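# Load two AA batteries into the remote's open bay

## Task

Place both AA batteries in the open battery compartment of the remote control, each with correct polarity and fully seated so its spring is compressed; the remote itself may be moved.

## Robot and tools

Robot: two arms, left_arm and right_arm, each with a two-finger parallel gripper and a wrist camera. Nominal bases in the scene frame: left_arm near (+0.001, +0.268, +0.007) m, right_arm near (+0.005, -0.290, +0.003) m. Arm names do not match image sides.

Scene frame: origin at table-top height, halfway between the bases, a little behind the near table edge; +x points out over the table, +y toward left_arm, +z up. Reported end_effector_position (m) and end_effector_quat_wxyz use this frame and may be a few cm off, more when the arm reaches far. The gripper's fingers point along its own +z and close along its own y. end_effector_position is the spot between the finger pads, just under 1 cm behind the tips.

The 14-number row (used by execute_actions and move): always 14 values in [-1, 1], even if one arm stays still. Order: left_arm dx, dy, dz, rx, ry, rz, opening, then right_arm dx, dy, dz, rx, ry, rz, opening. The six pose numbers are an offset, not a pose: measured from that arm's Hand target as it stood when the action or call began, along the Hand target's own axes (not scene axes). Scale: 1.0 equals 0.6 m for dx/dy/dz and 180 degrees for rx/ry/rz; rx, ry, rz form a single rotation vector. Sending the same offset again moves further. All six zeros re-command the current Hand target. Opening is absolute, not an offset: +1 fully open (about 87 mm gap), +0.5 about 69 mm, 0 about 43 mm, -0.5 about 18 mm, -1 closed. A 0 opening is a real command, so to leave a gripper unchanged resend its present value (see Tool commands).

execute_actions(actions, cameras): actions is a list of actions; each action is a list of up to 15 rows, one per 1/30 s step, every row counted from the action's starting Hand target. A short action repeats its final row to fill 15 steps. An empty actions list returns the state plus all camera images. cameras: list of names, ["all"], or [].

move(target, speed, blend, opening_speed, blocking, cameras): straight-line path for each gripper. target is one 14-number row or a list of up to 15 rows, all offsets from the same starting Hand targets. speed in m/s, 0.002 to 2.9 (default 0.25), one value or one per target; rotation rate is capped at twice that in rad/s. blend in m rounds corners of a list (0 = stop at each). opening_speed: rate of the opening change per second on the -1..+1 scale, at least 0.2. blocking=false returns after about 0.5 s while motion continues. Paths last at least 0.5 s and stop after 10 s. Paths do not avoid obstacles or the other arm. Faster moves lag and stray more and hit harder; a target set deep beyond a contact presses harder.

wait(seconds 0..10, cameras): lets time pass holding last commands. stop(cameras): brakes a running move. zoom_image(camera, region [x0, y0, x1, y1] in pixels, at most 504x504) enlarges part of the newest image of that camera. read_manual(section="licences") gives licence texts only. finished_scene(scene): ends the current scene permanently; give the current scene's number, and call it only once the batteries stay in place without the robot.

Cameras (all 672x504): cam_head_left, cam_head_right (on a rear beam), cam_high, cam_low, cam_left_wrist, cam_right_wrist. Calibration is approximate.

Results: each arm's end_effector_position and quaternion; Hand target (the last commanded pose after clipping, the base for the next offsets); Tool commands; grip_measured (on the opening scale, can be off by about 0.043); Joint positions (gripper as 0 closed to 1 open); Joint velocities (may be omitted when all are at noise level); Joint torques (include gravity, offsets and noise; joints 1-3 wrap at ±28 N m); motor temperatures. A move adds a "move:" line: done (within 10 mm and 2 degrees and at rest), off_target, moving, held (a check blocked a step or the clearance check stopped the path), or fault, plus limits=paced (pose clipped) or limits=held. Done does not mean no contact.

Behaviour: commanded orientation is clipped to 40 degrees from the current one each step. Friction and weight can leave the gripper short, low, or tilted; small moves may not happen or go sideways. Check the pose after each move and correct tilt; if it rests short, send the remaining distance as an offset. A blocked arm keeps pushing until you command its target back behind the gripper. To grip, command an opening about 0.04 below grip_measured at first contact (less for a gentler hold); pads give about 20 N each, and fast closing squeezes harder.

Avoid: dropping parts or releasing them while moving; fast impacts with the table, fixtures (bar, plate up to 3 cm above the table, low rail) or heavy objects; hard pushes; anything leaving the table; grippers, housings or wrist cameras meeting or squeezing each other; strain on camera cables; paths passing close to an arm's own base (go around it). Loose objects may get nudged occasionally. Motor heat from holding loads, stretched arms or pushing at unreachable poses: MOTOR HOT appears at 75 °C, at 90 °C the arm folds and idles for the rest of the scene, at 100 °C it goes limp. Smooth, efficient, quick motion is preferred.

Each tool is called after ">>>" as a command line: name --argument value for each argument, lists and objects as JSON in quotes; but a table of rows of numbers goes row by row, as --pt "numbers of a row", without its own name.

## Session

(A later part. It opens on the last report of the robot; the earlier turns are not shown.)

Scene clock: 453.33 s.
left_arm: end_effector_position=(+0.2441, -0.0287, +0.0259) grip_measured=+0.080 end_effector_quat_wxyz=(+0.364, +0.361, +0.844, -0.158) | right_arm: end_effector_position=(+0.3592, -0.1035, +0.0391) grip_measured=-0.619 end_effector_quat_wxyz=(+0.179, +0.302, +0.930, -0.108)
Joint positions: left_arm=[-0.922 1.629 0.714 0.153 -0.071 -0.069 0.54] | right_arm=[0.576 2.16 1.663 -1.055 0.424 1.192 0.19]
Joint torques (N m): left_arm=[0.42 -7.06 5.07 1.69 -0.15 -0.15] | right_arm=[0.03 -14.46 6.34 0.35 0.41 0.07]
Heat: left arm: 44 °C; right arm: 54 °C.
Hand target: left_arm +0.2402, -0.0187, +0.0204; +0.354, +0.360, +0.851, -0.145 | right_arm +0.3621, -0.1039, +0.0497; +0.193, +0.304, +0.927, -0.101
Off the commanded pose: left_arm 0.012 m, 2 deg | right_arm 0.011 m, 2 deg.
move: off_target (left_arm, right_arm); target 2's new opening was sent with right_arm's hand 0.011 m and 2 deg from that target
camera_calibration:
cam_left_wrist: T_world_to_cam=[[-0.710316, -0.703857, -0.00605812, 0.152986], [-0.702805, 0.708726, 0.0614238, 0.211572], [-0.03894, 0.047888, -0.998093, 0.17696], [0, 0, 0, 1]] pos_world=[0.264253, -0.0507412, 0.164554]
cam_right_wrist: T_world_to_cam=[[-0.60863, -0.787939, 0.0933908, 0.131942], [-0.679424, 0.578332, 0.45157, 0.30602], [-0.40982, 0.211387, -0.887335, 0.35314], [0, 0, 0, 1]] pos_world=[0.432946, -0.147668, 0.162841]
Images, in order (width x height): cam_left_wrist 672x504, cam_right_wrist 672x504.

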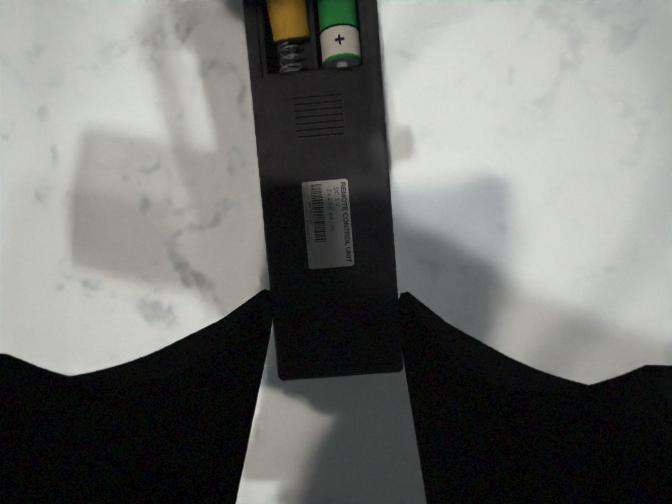

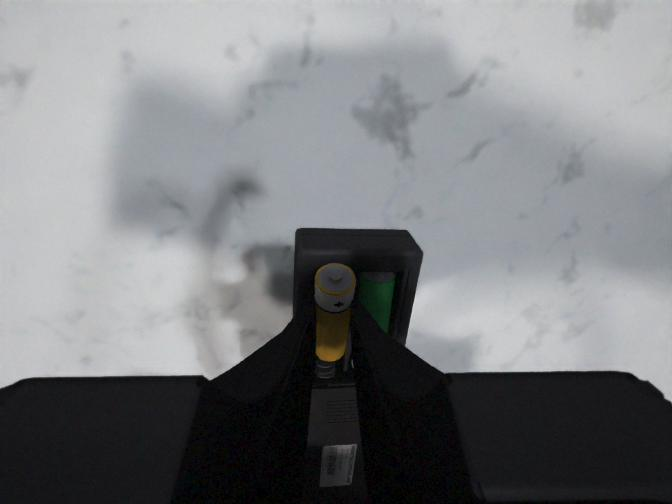

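>>> move --pt "0 0 0 0 0 0 -0.15 0.08 0 -0.031 0 0 0 -0.8" --pt "0 0 0 0 0 0 -0.15 0.099 0 0.015 0 0.03 0 -0.8" --speed 0.05 --cameras '["cam_right_wrist","cam_left_wrist"]'

>>> zoom_image --camera "cam_right_wrist" --region '[200, 100, 460, 420]'

Scene clock: 455.63 s.
left_arm: end_effector_position=(+0.2441, -0.0287, +0.0259) grip_measured=+0.080 end_effector_quat_wxyz=(+0.364, +0.361, +0.844, -0.158) | right_arm: end_effector_position=(+0.3554, -0.0983, +0.0396) grip_measured=-0.624 end_effector_quat_wxyz=(+0.194, +0.305, +0.926, -0.112)
Joint positions: left_arm=[-0.922 1.629 0.714 0.153 -0.071 -0.069 0.54] | right_arm=[0.605 2.151 1.646 -1.048 0.455 1.228 0.188]
Joint torques (N m): left_arm=[0.42 -7.06 5.05 1.69 -0.15 -0.15] | right_arm=[-0.2 -11.63 6.65 0.26 0.18 0.04]
Motor temperatures (°C): left_arm=[27 44 36 39 27 30 33] | right_arm=[29 55 37 31 30 26 28]
Heat: left arm: 44 °C; right arm: 55 °C.
Hand target: left_arm +0.2402, -0.0187, +0.0204; +0.354, +0.360, +0.851, -0.145 | right_arm +0.3544, -0.0974, +0.0393; +0.191, +0.304, +0.927, -0.110 (not the last commanded pose)
Off the commanded pose: left_arm 0.012 m, 2 deg | right_arm 0.047 m, 6 deg.
move: held (right_arm; a check stopped the path), off_target (left_arm); path passed 0 of 2 targets; limits=held
pose unreachable (right arm): on one or more control steps of this call, first in action 0 (counted from 0), this arm could not follow its commanded pose, so it was not sent that pose on those steps. It may still have moved: this result reports where it is.
cause: moving toward the commanded pose would bring a part of the arm too close to another arm (this arm's wrist (the part past joint 5) and the left arm's wrist camera, where that arm would come to rest).
camera_calibration:
cam_left_wrist: T_world_to_cam=[[-0.710316, -0.703857, -0.00605812, 0.152986], [-0.702805, 0.708726, 0.0614238, 0.211572], [-0.03894, 0.047888, -0.998093, 0.17696], [0, 0, 0, 1]] pos_world=[0.264253, -0.0507412, 0.164554]
cam_right_wrist: T_world_to_cam=[[-0.615574, -0.783015, 0.0891994, 0.136836], [-0.688752, 0.589538, 0.421978, 0.305822], [-0.383002, 0.198322, -0.902207, 0.34063], [0, 0, 0, 1]] pos_world=[0.42533, -0.140703, 0.166063]
Images, in order (width x height): cam_left_wrist 672x504, cam_right_wrist 672x504.

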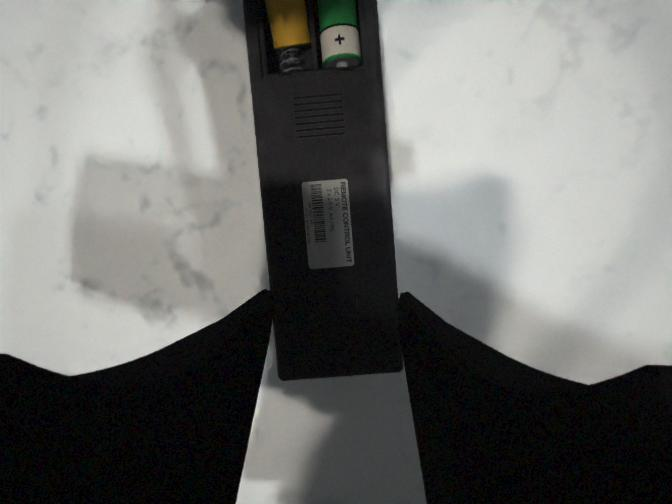

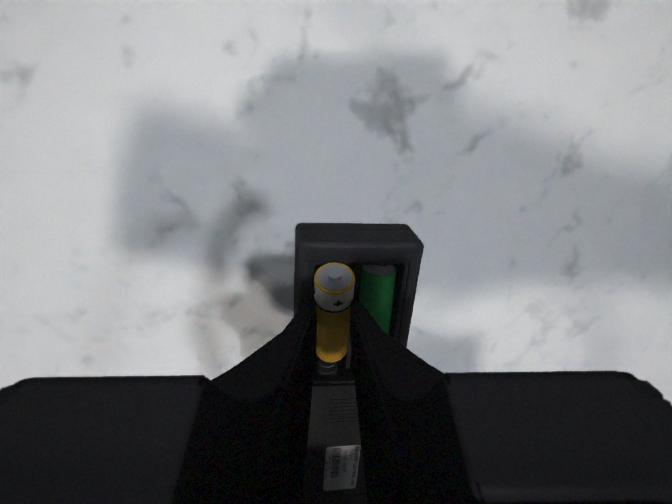

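Scaled by 1.575 from the camera's 672x504 image, which has a finer 960x720 frame.

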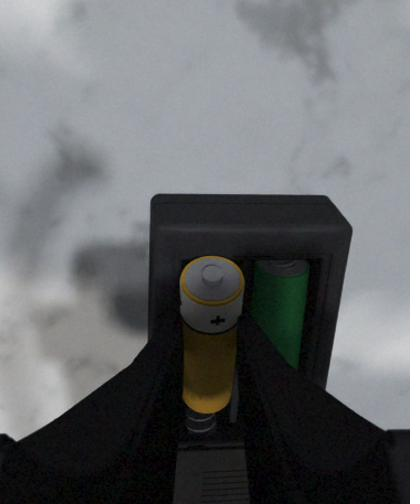

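>>> move --pt "0 0 0 0 0 0 -0.15 0 0 0 0 0 0 -0.4" --pt "0 0 0 0 0 0 -0.15 -0.015 0 -0.01 0 0.15 0 -0.4" --speed 0.06 --cameras '["cam_right_wrist"]'

>>> zoom_image --camera "cam_right_wrist" --region '[200, 100, 460, 420]'

Scene clock: 461.63 s.
left_arm: end_effector_position=(+0.2441, -0.0287, +0.0259) grip_measured=+0.080 end_effector_quat_wxyz=(+0.364, +0.361, +0.844, -0.158) | right_arm: end_effector_position=(+0.3532, -0.1049, +0.0451) grip_measured=-0.400 end_effector_quat_wxyz=(-0.029, +0.322, +0.945, -0.050)
Joint positions: left_arm=[-0.922 1.629 0.714 0.153 -0.071 -0.069 0.54] | right_arm=[0.417 2.335 1.96 -1.348 0.048 1.078 0.3]
Joint torques (N m): left_arm=[0.42 -7.06 5.07 1.69 -0.15 -0.15] | right_arm=[-0.42 -11.86 9.58 -0.05 -0.11 0]
Motor temperatures (°C): left_arm=[27 44 36 39 27 30 33] | right_arm=[29 55 37 31 30 26 28]
Heat: left arm: 44 °C; right arm: 55 °C.
Hand target: left_arm +0.2402, -0.0187, +0.0204; +0.354, +0.360, +0.851, -0.145 | right_arm +0.3593, -0.1002, +0.0486; -0.030, +0.322, +0.946, -0.036
Off the commanded pose: left_arm 0.012 m, 2 deg | right_arm 0.008 m, 2 deg.
move: off_target (left_arm)
camera_calibration:
cam_right_wrist: T_world_to_cam=[[-0.611575, -0.782159, 0.119177, 0.127197], [-0.428787, 0.454255, 0.780893, 0.183765], [-0.66492, 0.426473, -0.613191, 0.456531], [0, 0, 0, 1]] pos_world=[0.460143, -0.178686, 0.12128]
Images, in order (width x height): cam_right_wrist 672x504.

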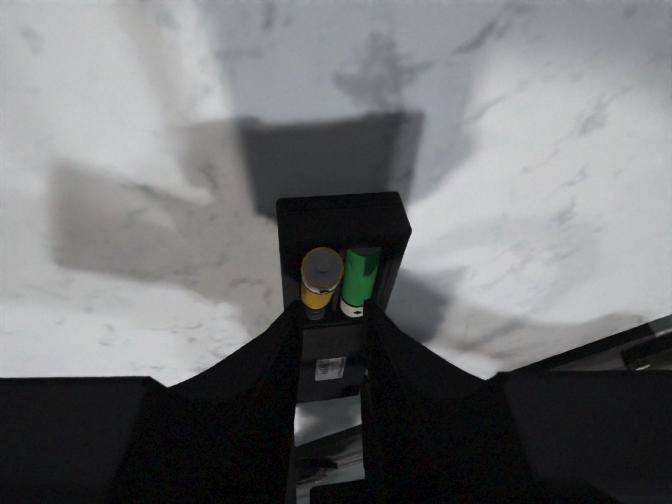

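Scaled by 1.575 from the camera's 672x504 image, which has a finer 960x720 frame.

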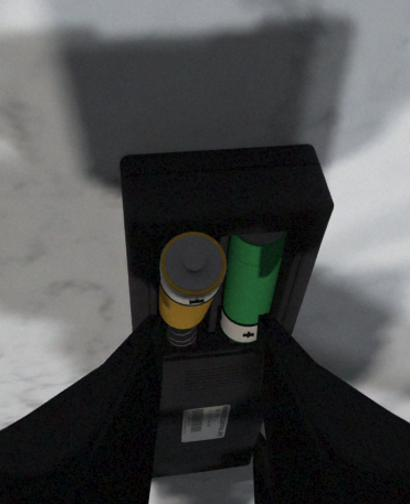

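>>> move --pt "0 0 0 0 0 0 -0.15 -0.015 0.0045 -0.005 0 0 0 -0.4" --pt "0 0 0 0 0 0 -0.15 -0.015 0.0045 -0.005 0 0 0 -0.8" --speed 0.06 --opening_speed 0.5 --cameras '["cam_right_wrist"]'

>>> zoom_image --camera "cam_right_wrist" --region '[200, 100, 460, 420]'

Scene clock: 465.10 s.
left_arm: end_effector_position=(+0.2441, -0.0287, +0.0259) grip_measured=+0.080 end_effector_quat_wxyz=(+0.364, +0.361, +0.844, -0.158) | right_arm: end_effector_position=(+0.3621, -0.1075, +0.0477) grip_measured=-0.800 end_effector_quat_wxyz=(-0.031, +0.322, +0.945, -0.049)
Joint positions: left_arm=[-0.922 1.629 0.714 0.153 -0.071 -0.069 0.54] | right_arm=[0.403 2.369 2.028 -1.383 0.047 1.063 0.1]
Joint torques (N m): left_arm=[0.42 -7.06 5.05 1.69 -0.15 -0.15] | right_arm=[-0.42 -12.27 9.65 -0.05 -0.11 0]
Motor temperatures (°C): left_arm=[27 44 36 39 27 30 33] | right_arm=[29 55 38 31 30 26 28]
Heat: left arm: 44 °C; right arm: 55 °C.
Hand target: left_arm +0.2402, -0.0187, +0.0204; +0.354, +0.360, +0.851, -0.145 | right_arm +0.3683, -0.1034, +0.0509; -0.030, +0.322, +0.946, -0.036
Off the commanded pose: left_arm 0.012 m, 2 deg | right_arm 0.008 m, 2 deg.
move: off_target (left_arm)
camera_calibration:
cam_right_wrist: T_world_to_cam=[[-0.611086, -0.782639, 0.118527, 0.130067], [-0.427641, 0.452422, 0.782584, 0.185908], [-0.666105, 0.427539, -0.611158, 0.465639], [0, 0, 0, 1]] pos_world=[0.469149, -0.181392, 0.123674]
Images, in order (width x height): cam_right_wrist 672x504.

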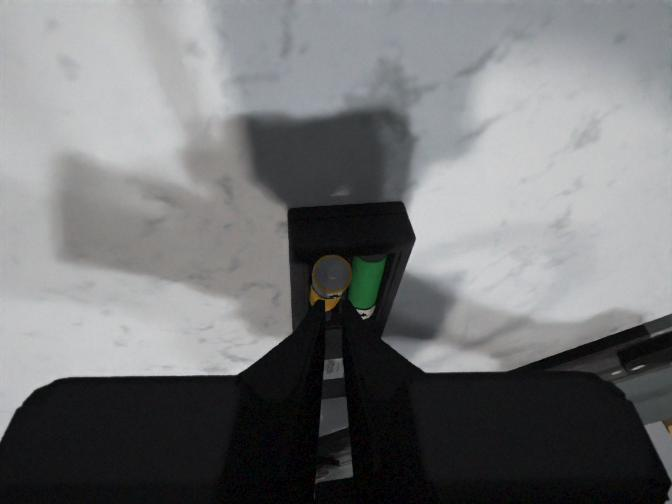

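Scaled by 1.575 from the camera's 672x504 image, which has a finer 960x720 frame.

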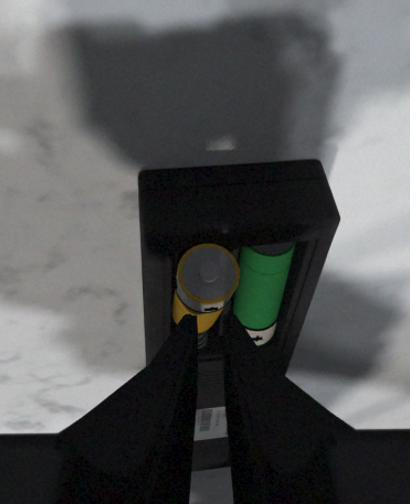

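>>> move --pt "0 0 0 0 0 0 -0.15 0 0 0 0 0 0 -0.45" --pt "0 0 0 0 0 0 -0.15 -0.003 0 0.012 0 0 0 -0.45" --pt "0 0 0 0 0 0 -0.15 -0.003 0 0.012 0 0 0 -0.8" --speed 0.06 --opening_speed 0.5 --cameras '["cam_right_wrist"]'

>>> zoom_image --camera "cam_right_wrist" --region '[200, 100, 460, 420]'

Scene clock: 469.00 s.
left_arm: end_effector_position=(+0.2441, -0.0287, +0.0259) grip_measured=+0.080 end_effector_quat_wxyz=(+0.364, +0.361, +0.844, -0.158) | right_arm: end_effector_position=(+0.3637, -0.1081, +0.0454) grip_measured=-0.799 end_effector_quat_wxyz=(-0.030, +0.321, +0.945, -0.049)
Joint positions: left_arm=[-0.922 1.629 0.714 0.153 -0.071 -0.069 0.54] | right_arm=[0.4 2.374 2.028 -1.376 0.047 1.06 0.1]
Joint torques (N m): left_arm=[0.42 -7.06 5.07 1.69 -0.15 -0.15] | right_arm=[-0.51 -12.29 7.51 0.12 -0.11 0.04]
Motor temperatures (°C): left_arm=[27 44 36 39 27 30 33] | right_arm=[29 56 39 31 30 26 28]
Heat: left arm: 44 °C; right arm: 56 °C.
Hand target: left_arm +0.2402, -0.0187, +0.0204; +0.354, +0.360, +0.851, -0.145 | right_arm +0.3692, -0.1049, +0.0437; -0.030, +0.322, +0.946, -0.036
Off the commanded pose: left_arm 0.012 m, 2 deg | right_arm 0.007 m, 1 deg.
move: off_target (left_arm)
camera_calibration:
cam_right_wrist: T_world_to_cam=[[-0.610733, -0.783163, 0.116879, 0.130716], [-0.428648, 0.451097, 0.782798, 0.188996], [-0.665782, 0.427981, -0.611201, 0.46547], [0, 0, 0, 1]] pos_world=[0.470747, -0.182096, 0.121273]
Images, in order (width x height): cam_right_wrist 672x504.

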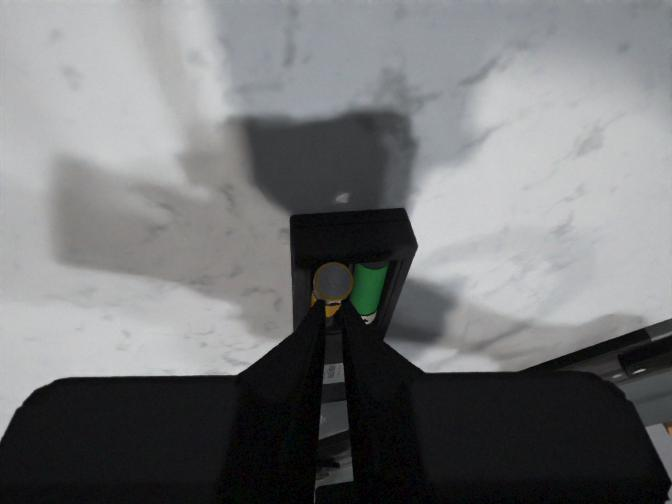

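Scaled by 1.575 from the camera's 672x504 image, which has a finer 960x720 frame.

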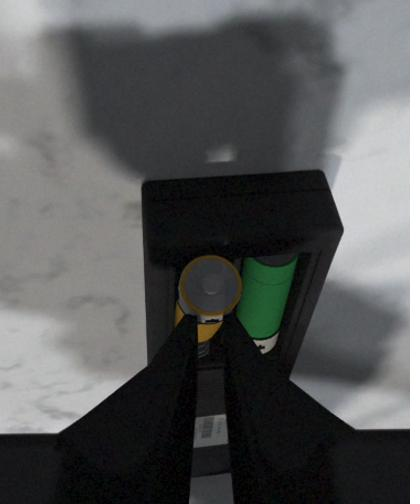

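>>> move --pt "0 0 0 0 0 0 -0.15 0 0 -0.004 0 0 0 -0.4" --pt "0 0 0 0 0 0 -0.15 0.002 0 0.016 0 0 0 -0.4" --pt "0 0 0 0 0 0 -0.15 0.002 0 0.016 0 0 0 -0.8" --speed 0.06 --opening_speed 0.5 --cameras '["cam_right_wrist","cam_left_wrist"]'

>>> zoom_image --camera "cam_right_wrist" --region '[200, 100, 460, 420]'

Scene clock: 472.93 s.
left_arm: end_effector_position=(+0.2446, -0.0283, +0.0260) grip_measured=+0.080 end_effector_quat_wxyz=(+0.365, +0.360, +0.844, -0.156) | right_arm: end_effector_position=(+0.3672, -0.1065, +0.0397) grip_measured=-0.626 end_effector_quat_wxyz=(-0.024, +0.321, +0.946, -0.043)
Joint positions: left_arm=[-0.922 1.629 0.714 0.153 -0.075 -0.07 0.54] | right_arm=[0.4 2.374 2.008 -1.339 0.047 1.058 0.187]
Joint torques (N m): left_arm=[0.42 -7.06 5.07 1.69 -0.11 -0.14] | right_arm=[-0.42 -12.66 5.38 0.21 -0.15 -0.02]
Motor temperatures (°C): left_arm=[27 44 36 39 27 30 33] | right_arm=[29 56 38 31 30 26 28]
Heat: left arm: 44 °C; right arm: 56 °C.
Hand target: left_arm +0.2402, -0.0187, +0.0204; +0.354, +0.360, +0.851, -0.145 | right_arm +0.3675, -0.1046, +0.0342; -0.030, +0.322, +0.946, -0.036
Off the commanded pose: left_arm 0.012 m, 2 deg | right_arm 0.006 m, 1 deg.
move: off_target (left_arm)
camera_calibration:
cam_left_wrist: T_world_to_cam=[[-0.707779, -0.70639, -0.0078196, 0.152911], [-0.70543, 0.70614, 0.0611157, 0.21218], [-0.0376498, 0.0487726, -0.9981, 0.176762], [0, 0, 0, 1]] pos_world=[0.26456, -0.0504351, 0.164655]
cam_right_wrist: T_world_to_cam=[[-0.611466, -0.784677, 0.101935, 0.13542], [-0.441458, 0.445213, 0.779038, 0.198422], [-0.656676, 0.431355, -0.618635, 0.460958], [0, 0, 0, 1]] pos_world=[0.473099, -0.180916, 0.116782]
Images, in order (width x height): cam_left_wrist 672x504, cam_right_wrist 672x504.

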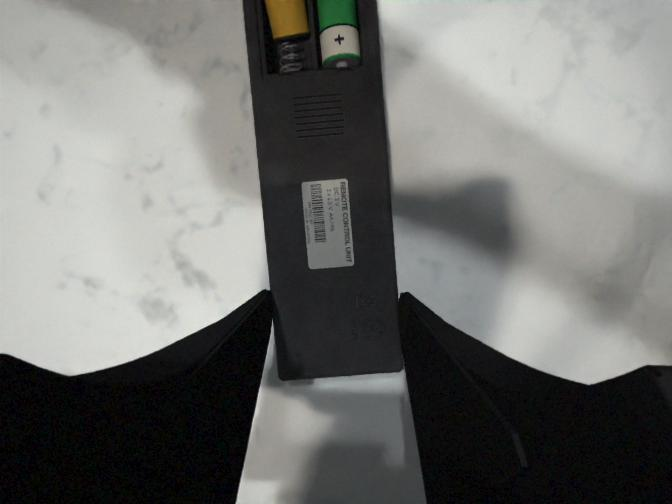

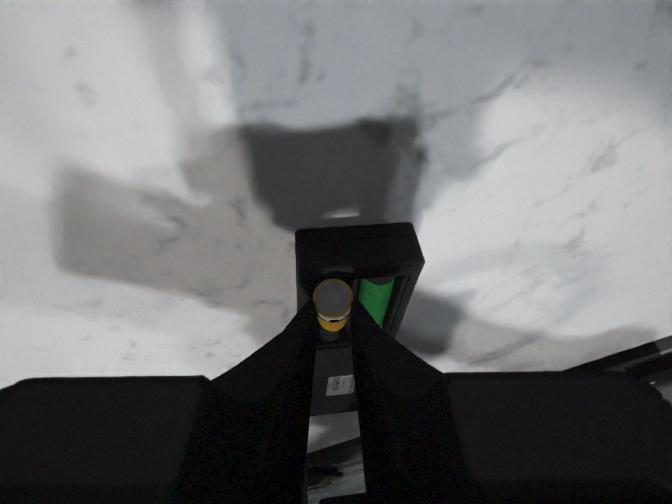

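Scaled by 1.575 from the camera's 672x504 image, which has a finer 960x720 frame.

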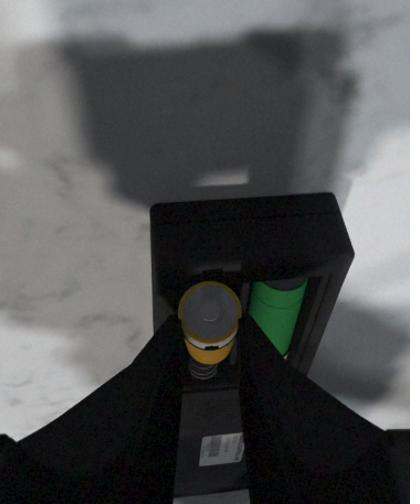

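>>> move --pt "0 0 0 0 0 0 -0.15 0.07 0 -0.007 0 0 0 -0.85" --pt "0 0 0 0 0 0 -0.15 0.08 0 0.03 0 0 0 -0.85" --speed 0.05 --cameras '["cam_right_wrist","cam_left_wrist"]'

>>> zoom_image --camera "cam_right_wrist" --region '[200, 100, 460, 420]'

>>> zoom_image --camera "cam_left_wrist" --region '[220, 0, 420, 200]'

Scene clock: 475.93 s.
left_arm: end_effector_position=(+0.2428, -0.0259, +0.0259) grip_measured=+0.080 end_effector_quat_wxyz=(+0.361, +0.361, +0.846, -0.154) | right_arm: end_effector_position=(+0.3567, -0.0996, +0.0335) grip_measured=-0.627 end_effector_quat_wxyz=(+0.018, +0.335, +0.941, -0.040)
Joint positions: left_arm=[-0.922 1.622 0.714 0.135 -0.075 -0.07 0.54] | right_arm=[0.443 2.269 1.821 -1.195 0.094 1.131 0.186]
Joint torques (N m): left_arm=[0.42 -6.35 5.05 1.87 -0.11 -0.14] | right_arm=[3.33 -10.62 2.43 0.09 -0.62 0.23]
Motor temperatures (°C): left_arm=[27 44 36 39 27 30 33] | right_arm=[29 56 38 31 30 26 28]
Heat: left arm: 44 °C; right arm: 56 °C.
Hand target: left_arm +0.2402, -0.0188, +0.0204; +0.354, +0.360, +0.851, -0.145 | right_arm +0.3280, -0.0762, +0.0180; -0.030, +0.322, +0.946, -0.036
Off the commanded pose: left_arm 0.009 m, 1 deg | right_arm 0.040 m, 6 deg.
move: off_target (right_arm)
camera_calibration:
cam_left_wrist: T_world_to_cam=[[-0.707844, -0.70631, -0.00915435, 0.153364], [-0.704988, 0.70559, 0.0716518, 0.208806], [-0.0441492, 0.057172, -0.997388, 0.178271], [0, 0, 0, 1]] pos_world=[0.263634, -0.049201, 0.164248]
cam_right_wrist: T_world_to_cam=[[-0.639432, -0.76587, 0.0676028, 0.148068], [-0.490894, 0.474356, 0.73076, 0.217735], [-0.591734, 0.434085, -0.679279, 0.426403], [0, 0, 0, 1]] pos_world=[0.453881, -0.174978, 0.120525]
Images, in order (width x height): cam_left_wrist 672x504, cam_right_wrist 672x504.

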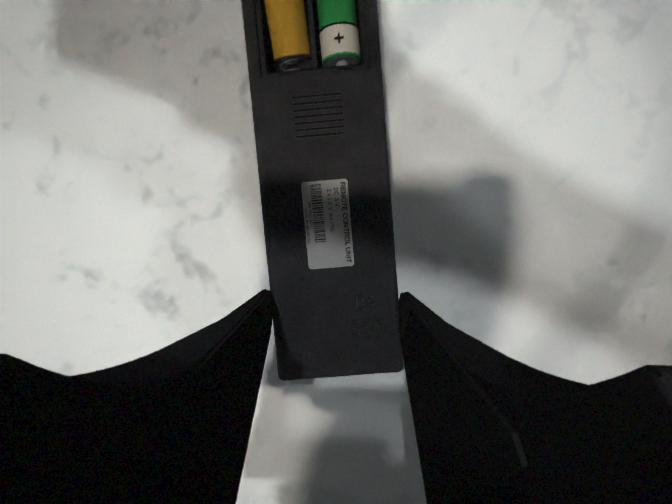

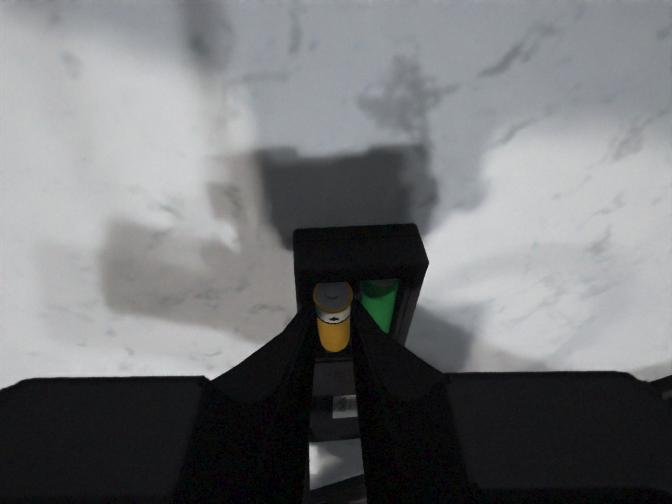

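Scaled by 1.575 from the camera's 672x504 image, which has a finer 960x720 frame.

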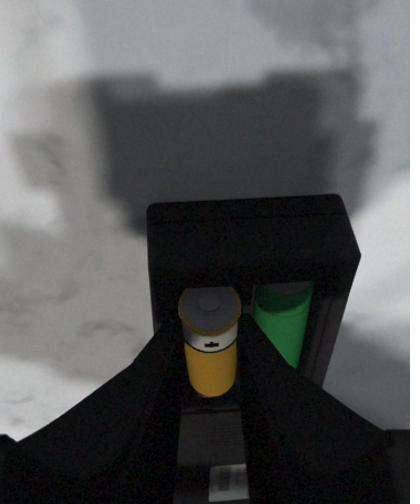

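Scaled by 2.520 from the camera's 672x504 image, which has a finer 960x720 frame.

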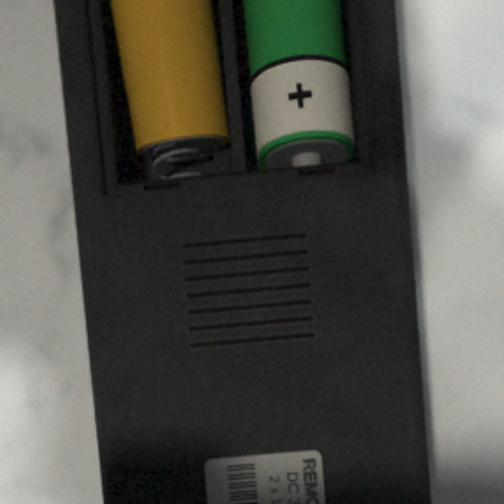

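>>> move --pt "0 0 0 0 0 0 -0.15 0 0 0.05 0 0.02 0 -0.9" --pt "0 0 0 0 0 0 -0.15 0 0 0.06 0 0.02 0 -1" --speed 0.05 --cameras '["cam_right_wrist","cam_left_wrist"]'

>>> zoom_image --camera "cam_right_wrist" --region '[200, 100, 460, 420]'

>>> zoom_image --camera "cam_left_wrist" --region '[220, 0, 420, 200]'

Scene clock: 479.23 s.
left_arm: end_effector_position=(+0.2428, -0.0259, +0.0259) grip_measured=+0.080 end_effector_quat_wxyz=(+0.361, +0.361, +0.846, -0.154) | right_arm: end_effector_position=(+0.3571, -0.0996, +0.0315) grip_measured=-0.627 end_effector_quat_wxyz=(+0.019, +0.336, +0.941, -0.022)
Joint positions: left_arm=[-0.922 1.622 0.714 0.135 -0.075 -0.07 0.54] | right_arm=[0.433 2.243 1.77 -1.142 0.072 1.12 0.186]
Joint torques (N m): left_arm=[0.42 -6.34 5.05 1.87 -0.11 -0.14] | right_arm=[2.15 -3.9 -0.08 0.47 -0.89 0.12]
Motor temperatures (°C): left_arm=[27 44 36 39 27 30 33] | right_arm=[29 56 38 31 30 26 28]
Heat: left arm: 44 °C; right arm: 56 °C.
Hand target: left_arm +0.2402, -0.0188, +0.0204; +0.354, +0.360, +0.851, -0.145 | right_arm +0.3251, -0.0780, -0.0179; -0.060, +0.323, +0.944, -0.026
Off the commanded pose: left_arm 0.009 m, 1 deg | right_arm 0.063 m, 9 deg.
move: off_target (right_arm); target 2's new opening was sent with right_arm's hand 0.063 m and 9 deg from that target
camera_calibration:
cam_left_wrist: T_world_to_cam=[[-0.707844, -0.70631, -0.00915435, 0.153364], [-0.704988, 0.70559, 0.0716518, 0.208806], [-0.0441492, 0.057172, -0.997388, 0.178271], [0, 0, 0, 1]] pos_world=[0.263634, -0.049201, 0.164248]
cam_right_wrist: T_world_to_cam=[[-0.63998, -0.76769, 0.0328123, 0.149602], [-0.50219, 0.450205, 0.738323, 0.220642], [-0.581575, 0.456034, -0.673649, 0.423651], [0, 0, 0, 1]] pos_world=[0.452932, -0.177686, 0.117578]
Images, in order (width x height): cam_left_wrist 672x504, cam_right_wrist 672x504.

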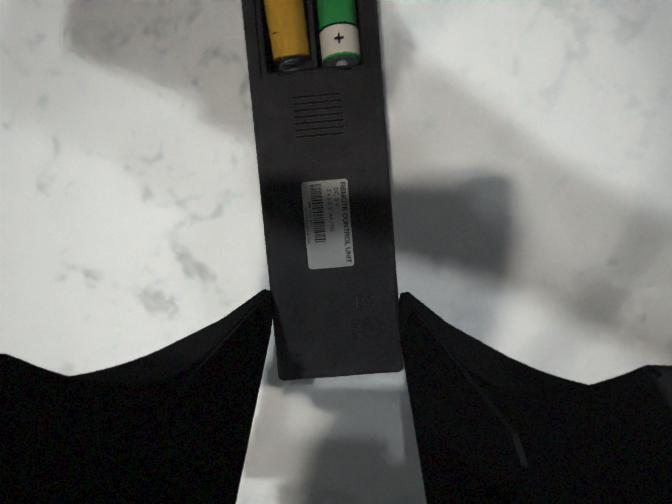

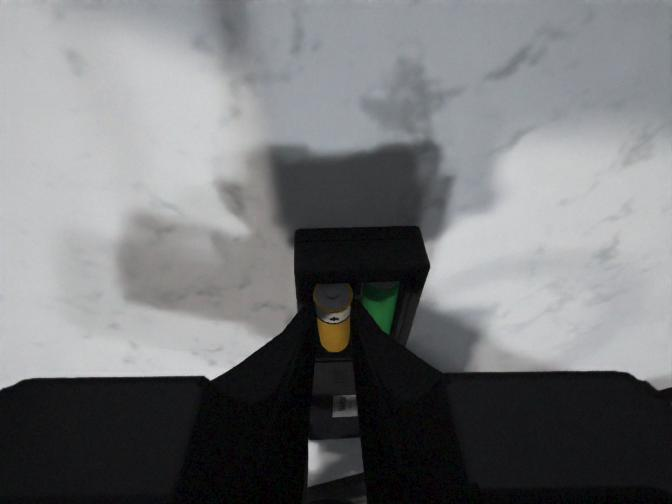

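Scaled by 1.575 from the camera's 672x504 image, which has a finer 960x720 frame.

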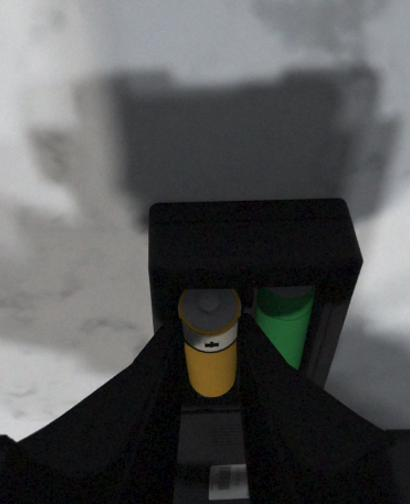

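Scaled by 2.520 from the camera's 672x504 image, which has a finer 960x720 frame.

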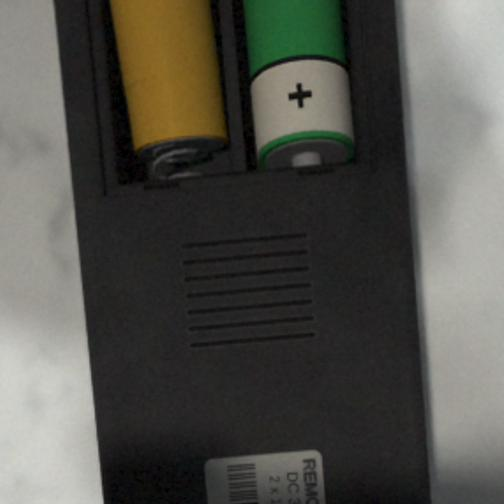

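>>> move --pt "0 0 0 0 0 0 -0.15 -0.042 0 -0.065 0 0 0 -0.9" --pt "0 0 0 0 0 0 -0.15 -0.042 0 -0.065 0 0 0 -0.4" --pt "0 0 0 0 0 0 -0.15 -0.04 0 -0.12 0 0 0 -0.4" --speed 0.06 --opening_speed 0.6 --cameras '["cam_right_wrist","cam_left_wrist"]'

>>> zoom_image --camera "cam_right_wrist" --region '[200, 100, 460, 420]'

>>> zoom_image --camera "cam_left_wrist" --region '[220, 0, 420, 200]'

Scene clock: 485.63 s.
left_arm: end_effector_position=(+0.2428, -0.0259, +0.0259) grip_measured=+0.080 end_effector_quat_wxyz=(+0.361, +0.361, +0.846, -0.154) | right_arm: end_effector_position=(+0.3499, -0.1005, +0.0479) grip_measured=-0.400 end_effector_quat_wxyz=(-0.059, +0.327, +0.942, -0.039)
Joint positions: left_arm=[-0.922 1.622 0.714 0.135 -0.075 -0.07 0.54] | right_arm=[0.406 2.36 2 -1.393 -0.008 1.076 0.3]
Joint torques (N m): left_arm=[0.42 -6.35 5.05 1.87 -0.11 -0.14] | right_arm=[0.4 -12.08 9.5 -0.11 -0.17 0.04]
Motor temperatures (°C): left_arm=[27 43 36 39 27 30 33] | right_arm=[29 55 37 31 30 26 28]
Heat: left arm: 43 °C; right arm: 55 °C.
Hand target: left_arm +0.2402, -0.0188, +0.0204; +0.354, +0.360, +0.851, -0.145 | right_arm +0.3532, -0.0919, +0.0511; -0.060, +0.323, +0.944, -0.026
Off the commanded pose: left_arm 0.009 m, 1 deg | right_arm 0.010 m, 2 deg.
move: done; target 2's new opening was sent with right_arm's hand 0.019 m and 4 deg from that target
camera_calibration:
cam_left_wrist: T_world_to_cam=[[-0.707844, -0.70631, -0.00915435, 0.153364], [-0.704988, 0.70559, 0.0716518, 0.208806], [-0.0441492, 0.057172, -0.997388, 0.178271], [0, 0, 0, 1]] pos_world=[0.263634, -0.049201, 0.164248]
cam_right_wrist: T_world_to_cam=[[-0.617646, -0.777473, 0.11853, 0.130786], [-0.382671, 0.428769, 0.818364, 0.15764], [-0.687078, 0.460102, -0.562344, 0.462774], [0, 0, 0, 1]] pos_world=[0.459066, -0.178832, 0.115729]
Images, in order (width x height): cam_left_wrist 672x504, cam_right_wrist 672x504.

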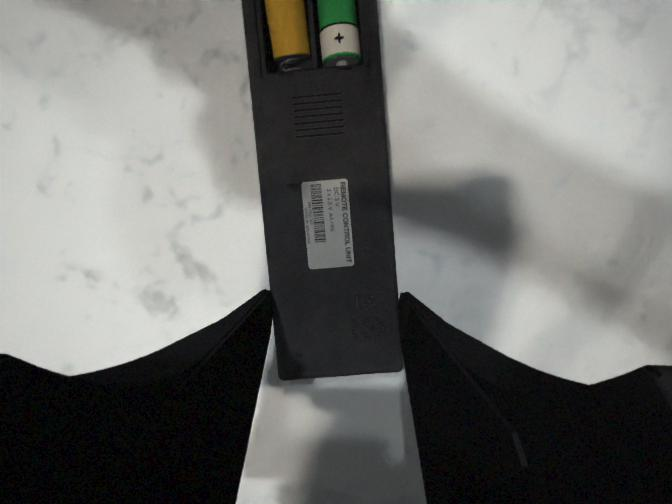

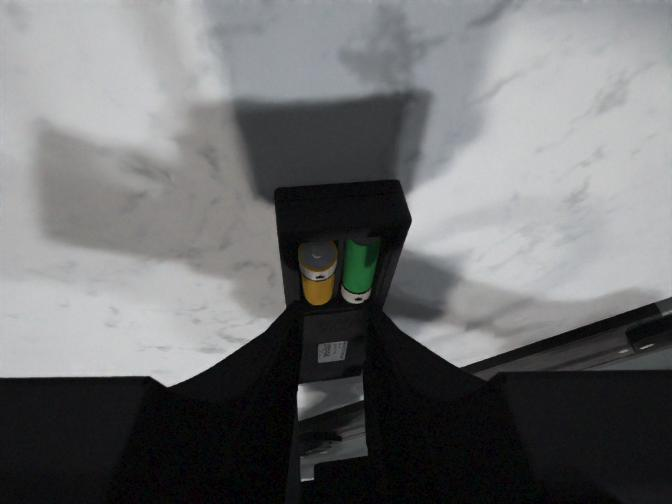

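Scaled by 1.575 from the camera's 672x504 image, which has a finer 960x720 frame.

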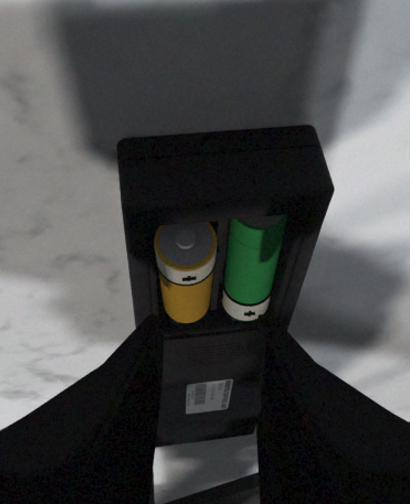

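Scaled by 2.520 from the camera's 672x504 image, which has a finer 960x720 frame.

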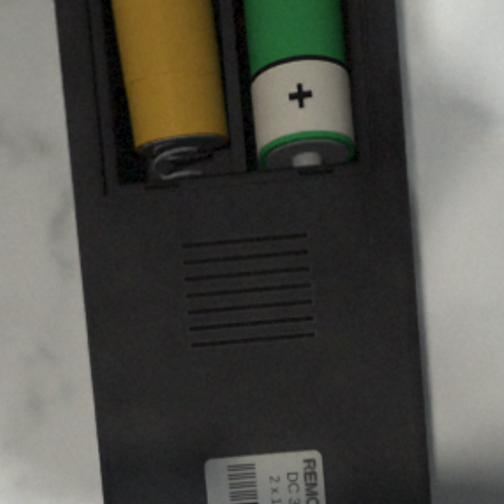

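>>> move --pt "0 0 0 0 0 0 -0.15 0 0 -0.012 0 0 0 -0.7" --pt "0 0 0 0 0 0 -0.15 -0.014 0.009 -0.01 0 0 0 -0.7" --speed 0.06 --cameras '["cam_right_wrist"]'

>>> zoom_image --camera "cam_right_wrist" --region '[200, 100, 460, 420]'

Scene clock: 489.43 s.
left_arm: end_effector_position=(+0.2428, -0.0259, +0.0259) grip_measured=+0.080 end_effector_quat_wxyz=(+0.361, +0.361, +0.846, -0.154) | right_arm: end_effector_position=(+0.3585, -0.0970, +0.0525) grip_measured=-0.700 end_effector_quat_wxyz=(-0.060, +0.324, +0.943, -0.039)
Joint positions: left_arm=[-0.922 1.622 0.714 0.135 -0.075 -0.07 0.54] | right_arm=[0.406 2.408 2.102 -1.447 -0.008 1.068 0.15]
Joint torques (N m): left_arm=[0.42 -6.35 5.05 1.87 -0.11 -0.14] | right_arm=[-0.38 -12.46 9.57 -0.13 -0.15 0.01]
Motor temperatures (°C): left_arm=[27 43 36 39 27 30 33] | right_arm=[29 55 38 30 30 26 28]
Heat: left arm: 43 °C; right arm: 55 °C.
Hand target: left_arm +0.2402, -0.0188, +0.0204; +0.354, +0.360, +0.851, -0.145 | right_arm +0.3640, -0.0926, +0.0559; -0.060, +0.323, +0.944, -0.026
Off the commanded pose: left_arm 0.009 m, 1 deg | right_arm 0.008 m, 1 deg.
move: done
camera_calibration:
cam_right_wrist: T_world_to_cam=[[-0.612, -0.781913, 0.118608, 0.135839], [-0.3849, 0.425497, 0.819027, 0.156032], [-0.690875, 0.455592, -0.561362, 0.470697], [0, 0, 0, 1]] pos_world=[0.468383, -0.174623, 0.120326]
Images, in order (width x height): cam_right_wrist 672x504.

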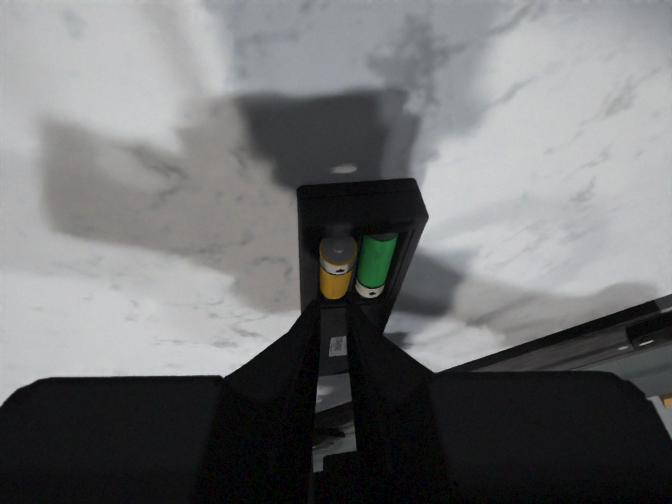

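Scaled by 1.575 from the camera's 672x504 image, which has a finer 960x720 frame.

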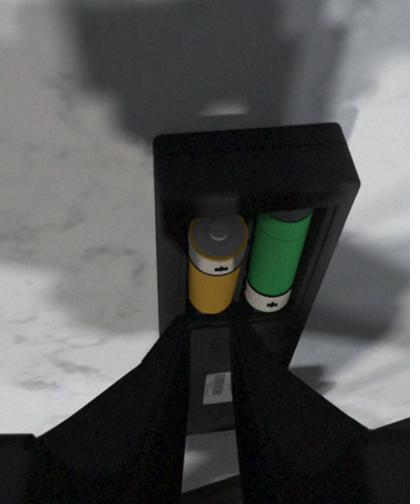

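>>> move --pt "0 0 0 0 0 0 -0.15 -0.004 -0.007 0.02 0 0 0 -0.7" --pt "0 0 0 0 0 0 -0.15 -0.002 -0.008 0.09 0 0 0 -0.7" --speed 0.05 --cameras '["cam_right_wrist"]'

>>> zoom_image --camera "cam_right_wrist" --region '[200, 100, 460, 420]'

Scene clock: 492.70 s.
left_arm: end_effector_position=(+0.2428, -0.0259, +0.0259) grip_measured=+0.080 end_effector_quat_wxyz=(+0.361, +0.361, +0.846, -0.154) | right_arm: end_effector_position=(+0.3547, -0.1004, +0.0278) grip_measured=-0.700 end_effector_quat_wxyz=(-0.057, +0.326, +0.943, -0.023)
Joint positions: left_arm=[-0.922 1.622 0.714 0.135 -0.075 -0.07 0.54] | right_arm=[0.393 2.363 1.928 -1.291 -0.026 1.058 0.15]
Joint torques (N m): left_arm=[0.42 -6.35 5.07 1.87 -0.11 -0.14] | right_arm=[0.23 -9.88 2.32 0.6 -0.01 0.02]
Motor temperatures (°C): left_arm=[27 43 36 39 27 30 33] | right_arm=[29 56 38 30 30 26 28]
Heat: left arm: 43 °C; right arm: 56 °C.
Hand target: left_arm +0.2402, -0.0187, +0.0203; +0.354, +0.360, +0.851, -0.145 | right_arm +0.3550, -0.0978, +0.0027; -0.060, +0.323, +0.944, -0.026
Off the commanded pose: left_arm 0.009 m, 1 deg | right_arm 0.025 m, 1 deg.
move: off_target (right_arm)
camera_calibration:
cam_right_wrist: T_world_to_cam=[[-0.617913, -0.781498, 0.0862821, 0.136829], [-0.395965, 0.404118, 0.824561, 0.177882], [-0.679261, 0.475343, -0.559155, 0.453492], [0, 0, 0, 1]] pos_world=[0.463023, -0.180517, 0.0950918]
Images, in order (width x height): cam_right_wrist 672x504.

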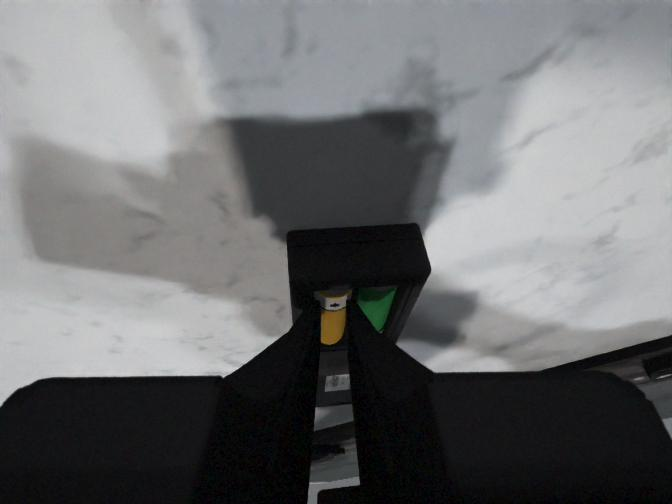

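Scaled by 1.575 from the camera's 672x504 image, which has a finer 960x720 frame.

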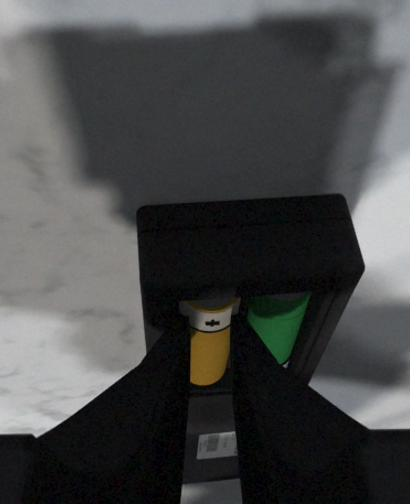

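>>> move --pt "0 0 0 0 0 0 -0.15 0.02 0 0.04 0 0 0 -0.7" --pt "0 0 0 0 0 0 -0.15 0.02 0 0.05 0 0 0 -0.95" --speed 0.05

>>> move --target '[0,0,0,0,0,0,-0.15,-0.02,0,-0.25,0,0,0,-0.95]' --speed 0.1 --cameras '["cam_right_wrist","cam_left_wrist"]'

>>> zoom_image --camera "cam_right_wrist" --region '[250, 100, 450, 300]'

>>> zoom_image --camera "cam_left_wrist" --region '[220, 0, 420, 200]'

Scene clock: 495.63 s.
left_arm: end_effector_position=(+0.2428, -0.0259, +0.0259) grip_measured=+0.080 end_effector_quat_wxyz=(+0.361, +0.361, +0.846, -0.154) | right_arm: end_effector_position=(+0.3540, -0.1004, +0.0263) grip_measured=-0.710 end_effector_quat_wxyz=(-0.033, +0.331, +0.943, -0.001)
Joint positions: left_arm=[-0.922 1.622 0.714 0.135 -0.075 -0.07 0.54] | right_arm=[0.393 2.288 1.805 -1.178 -0.027 1.068 0.145]
Joint torques (N m): left_arm=[0.42 -6.35 5.07 1.87 -0.11 -0.14] | right_arm=[2.04 -4.15 0.17 0.83 -0.02 0.18]
Motor temperatures (°C): left_arm=[27 42 36 39 27 30 33] | right_arm=[29 55 37 31 30 26 28]
Heat: left arm: 42 °C; right arm: 55 °C.
Hand target: left_arm +0.2402, -0.0187, +0.0203; +0.354, +0.360, +0.851, -0.145 | right_arm +0.3416, -0.0908, -0.0260; -0.060, +0.323, +0.944, -0.026
Off the commanded pose: left_arm 0.009 m, 1 deg | right_arm 0.054 m, 4 deg.
move: off_target (right_arm); target 2's new opening was sent with right_arm's hand 0.054 m and 4 deg from that target

Scene clock: 497.57 s.
left_arm: end_effector_position=(+0.2428, -0.0259, +0.0259) grip_measured=+0.080 end_effector_quat_wxyz=(+0.361, +0.361, +0.846, -0.154) | right_arm: end_effector_position=(+0.3632, -0.0974, +0.0972) grip_measured=-0.950 end_effector_quat_wxyz=(-0.049, +0.329, +0.943, -0.014)
Joint positions: left_arm=[-0.922 1.622 0.714 0.135 -0.075 -0.07 0.54] | right_arm=[0.393 2.375 2.227 -1.556 -0.03 1.064 0.025]
Joint torques (N m): left_arm=[0.42 -6.35 5.07 1.86 -0.11 -0.14] | right_arm=[-0.53 -17.65 9.4 0 -0.04 0]
Motor temperatures (°C): left_arm=[27 42 36 39 27 30 33] | right_arm=[29 56 38 31 30 26 28]
Heat: left arm: 42 °C; right arm: 56 °C.
Hand target: left_arm +0.2402, -0.0187, +0.0203; +0.354, +0.360, +0.851, -0.145 | right_arm +0.3706, -0.0965, +0.1215; -0.060, +0.323, +0.944, -0.026
Off the commanded pose: left_arm 0.009 m, 1 deg | right_arm 0.025 m, 2 deg.
joint sent to its limit (right arm) — joint 4 (wrist pitch), lower limit. The joint targets are off in orientation, not in position.
move: off_target (right_arm)
camera_calibration:
cam_left_wrist: T_world_to_cam=[[-0.707844, -0.70631, -0.00915435, 0.153364], [-0.704988, 0.70559, 0.0716518, 0.208806], [-0.0441492, 0.057172, -0.997388, 0.178271], [0, 0, 0, 1]] pos_world=[0.263634, -0.049201, 0.164248]
cam_right_wrist: T_world_to_cam=[[-0.624789, -0.778136, 0.06437, 0.143367], [-0.409964, 0.397098, 0.821123, 0.127546], [-0.664506, 0.486639, -0.56711, 0.493124], [0, 0, 0, 1]] pos_world=[0.469547, -0.179063, 0.165697]
Images, in order (width x height): cam_left_wrist 672x504, cam_right_wrist 672x504.

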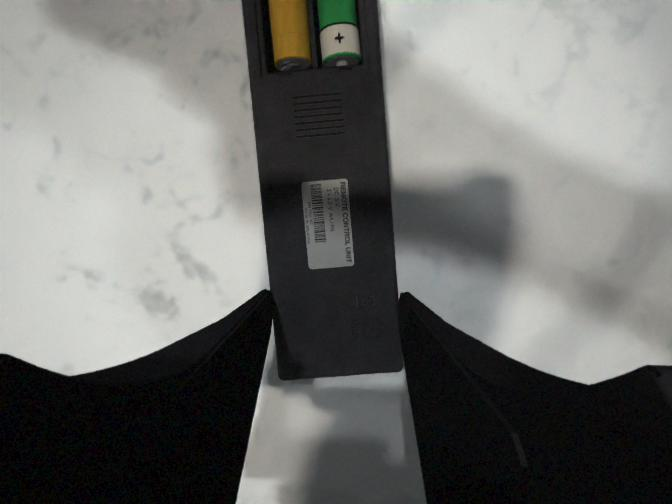

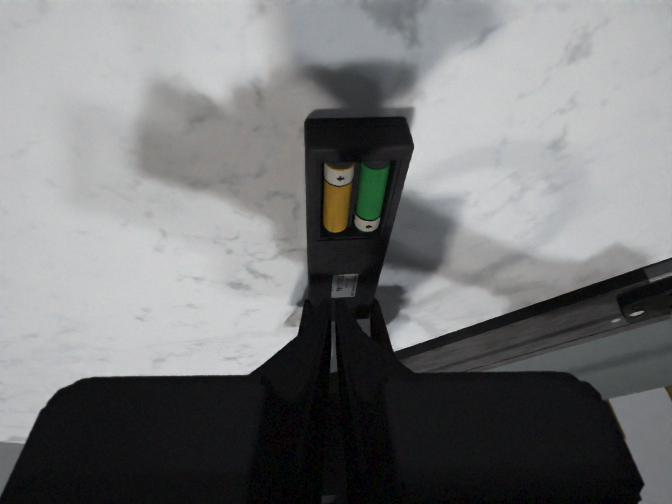

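Scaled by 2.520 from the camera's 672x504 image, which has a finer 960x720 frame.

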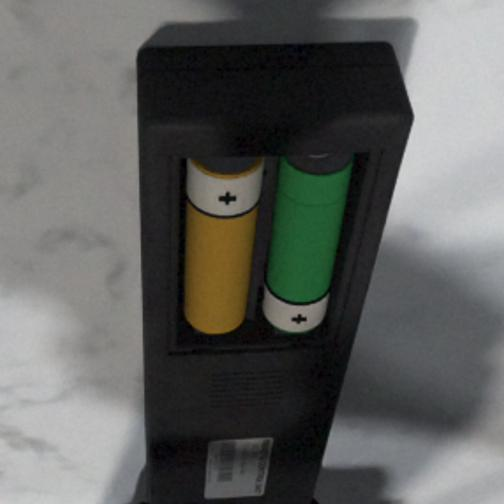

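Scaled by 2.520 from the camera's 672x504 image, which has a finer 960x720 frame.

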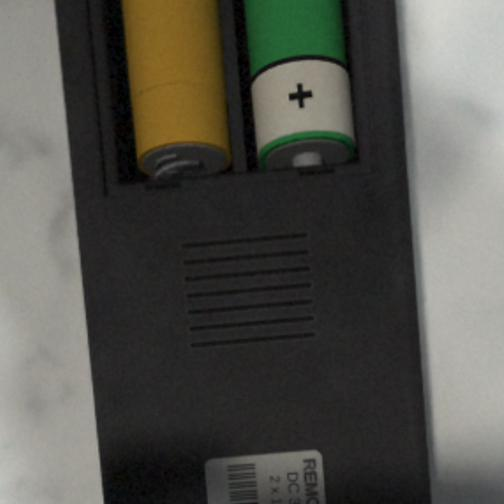

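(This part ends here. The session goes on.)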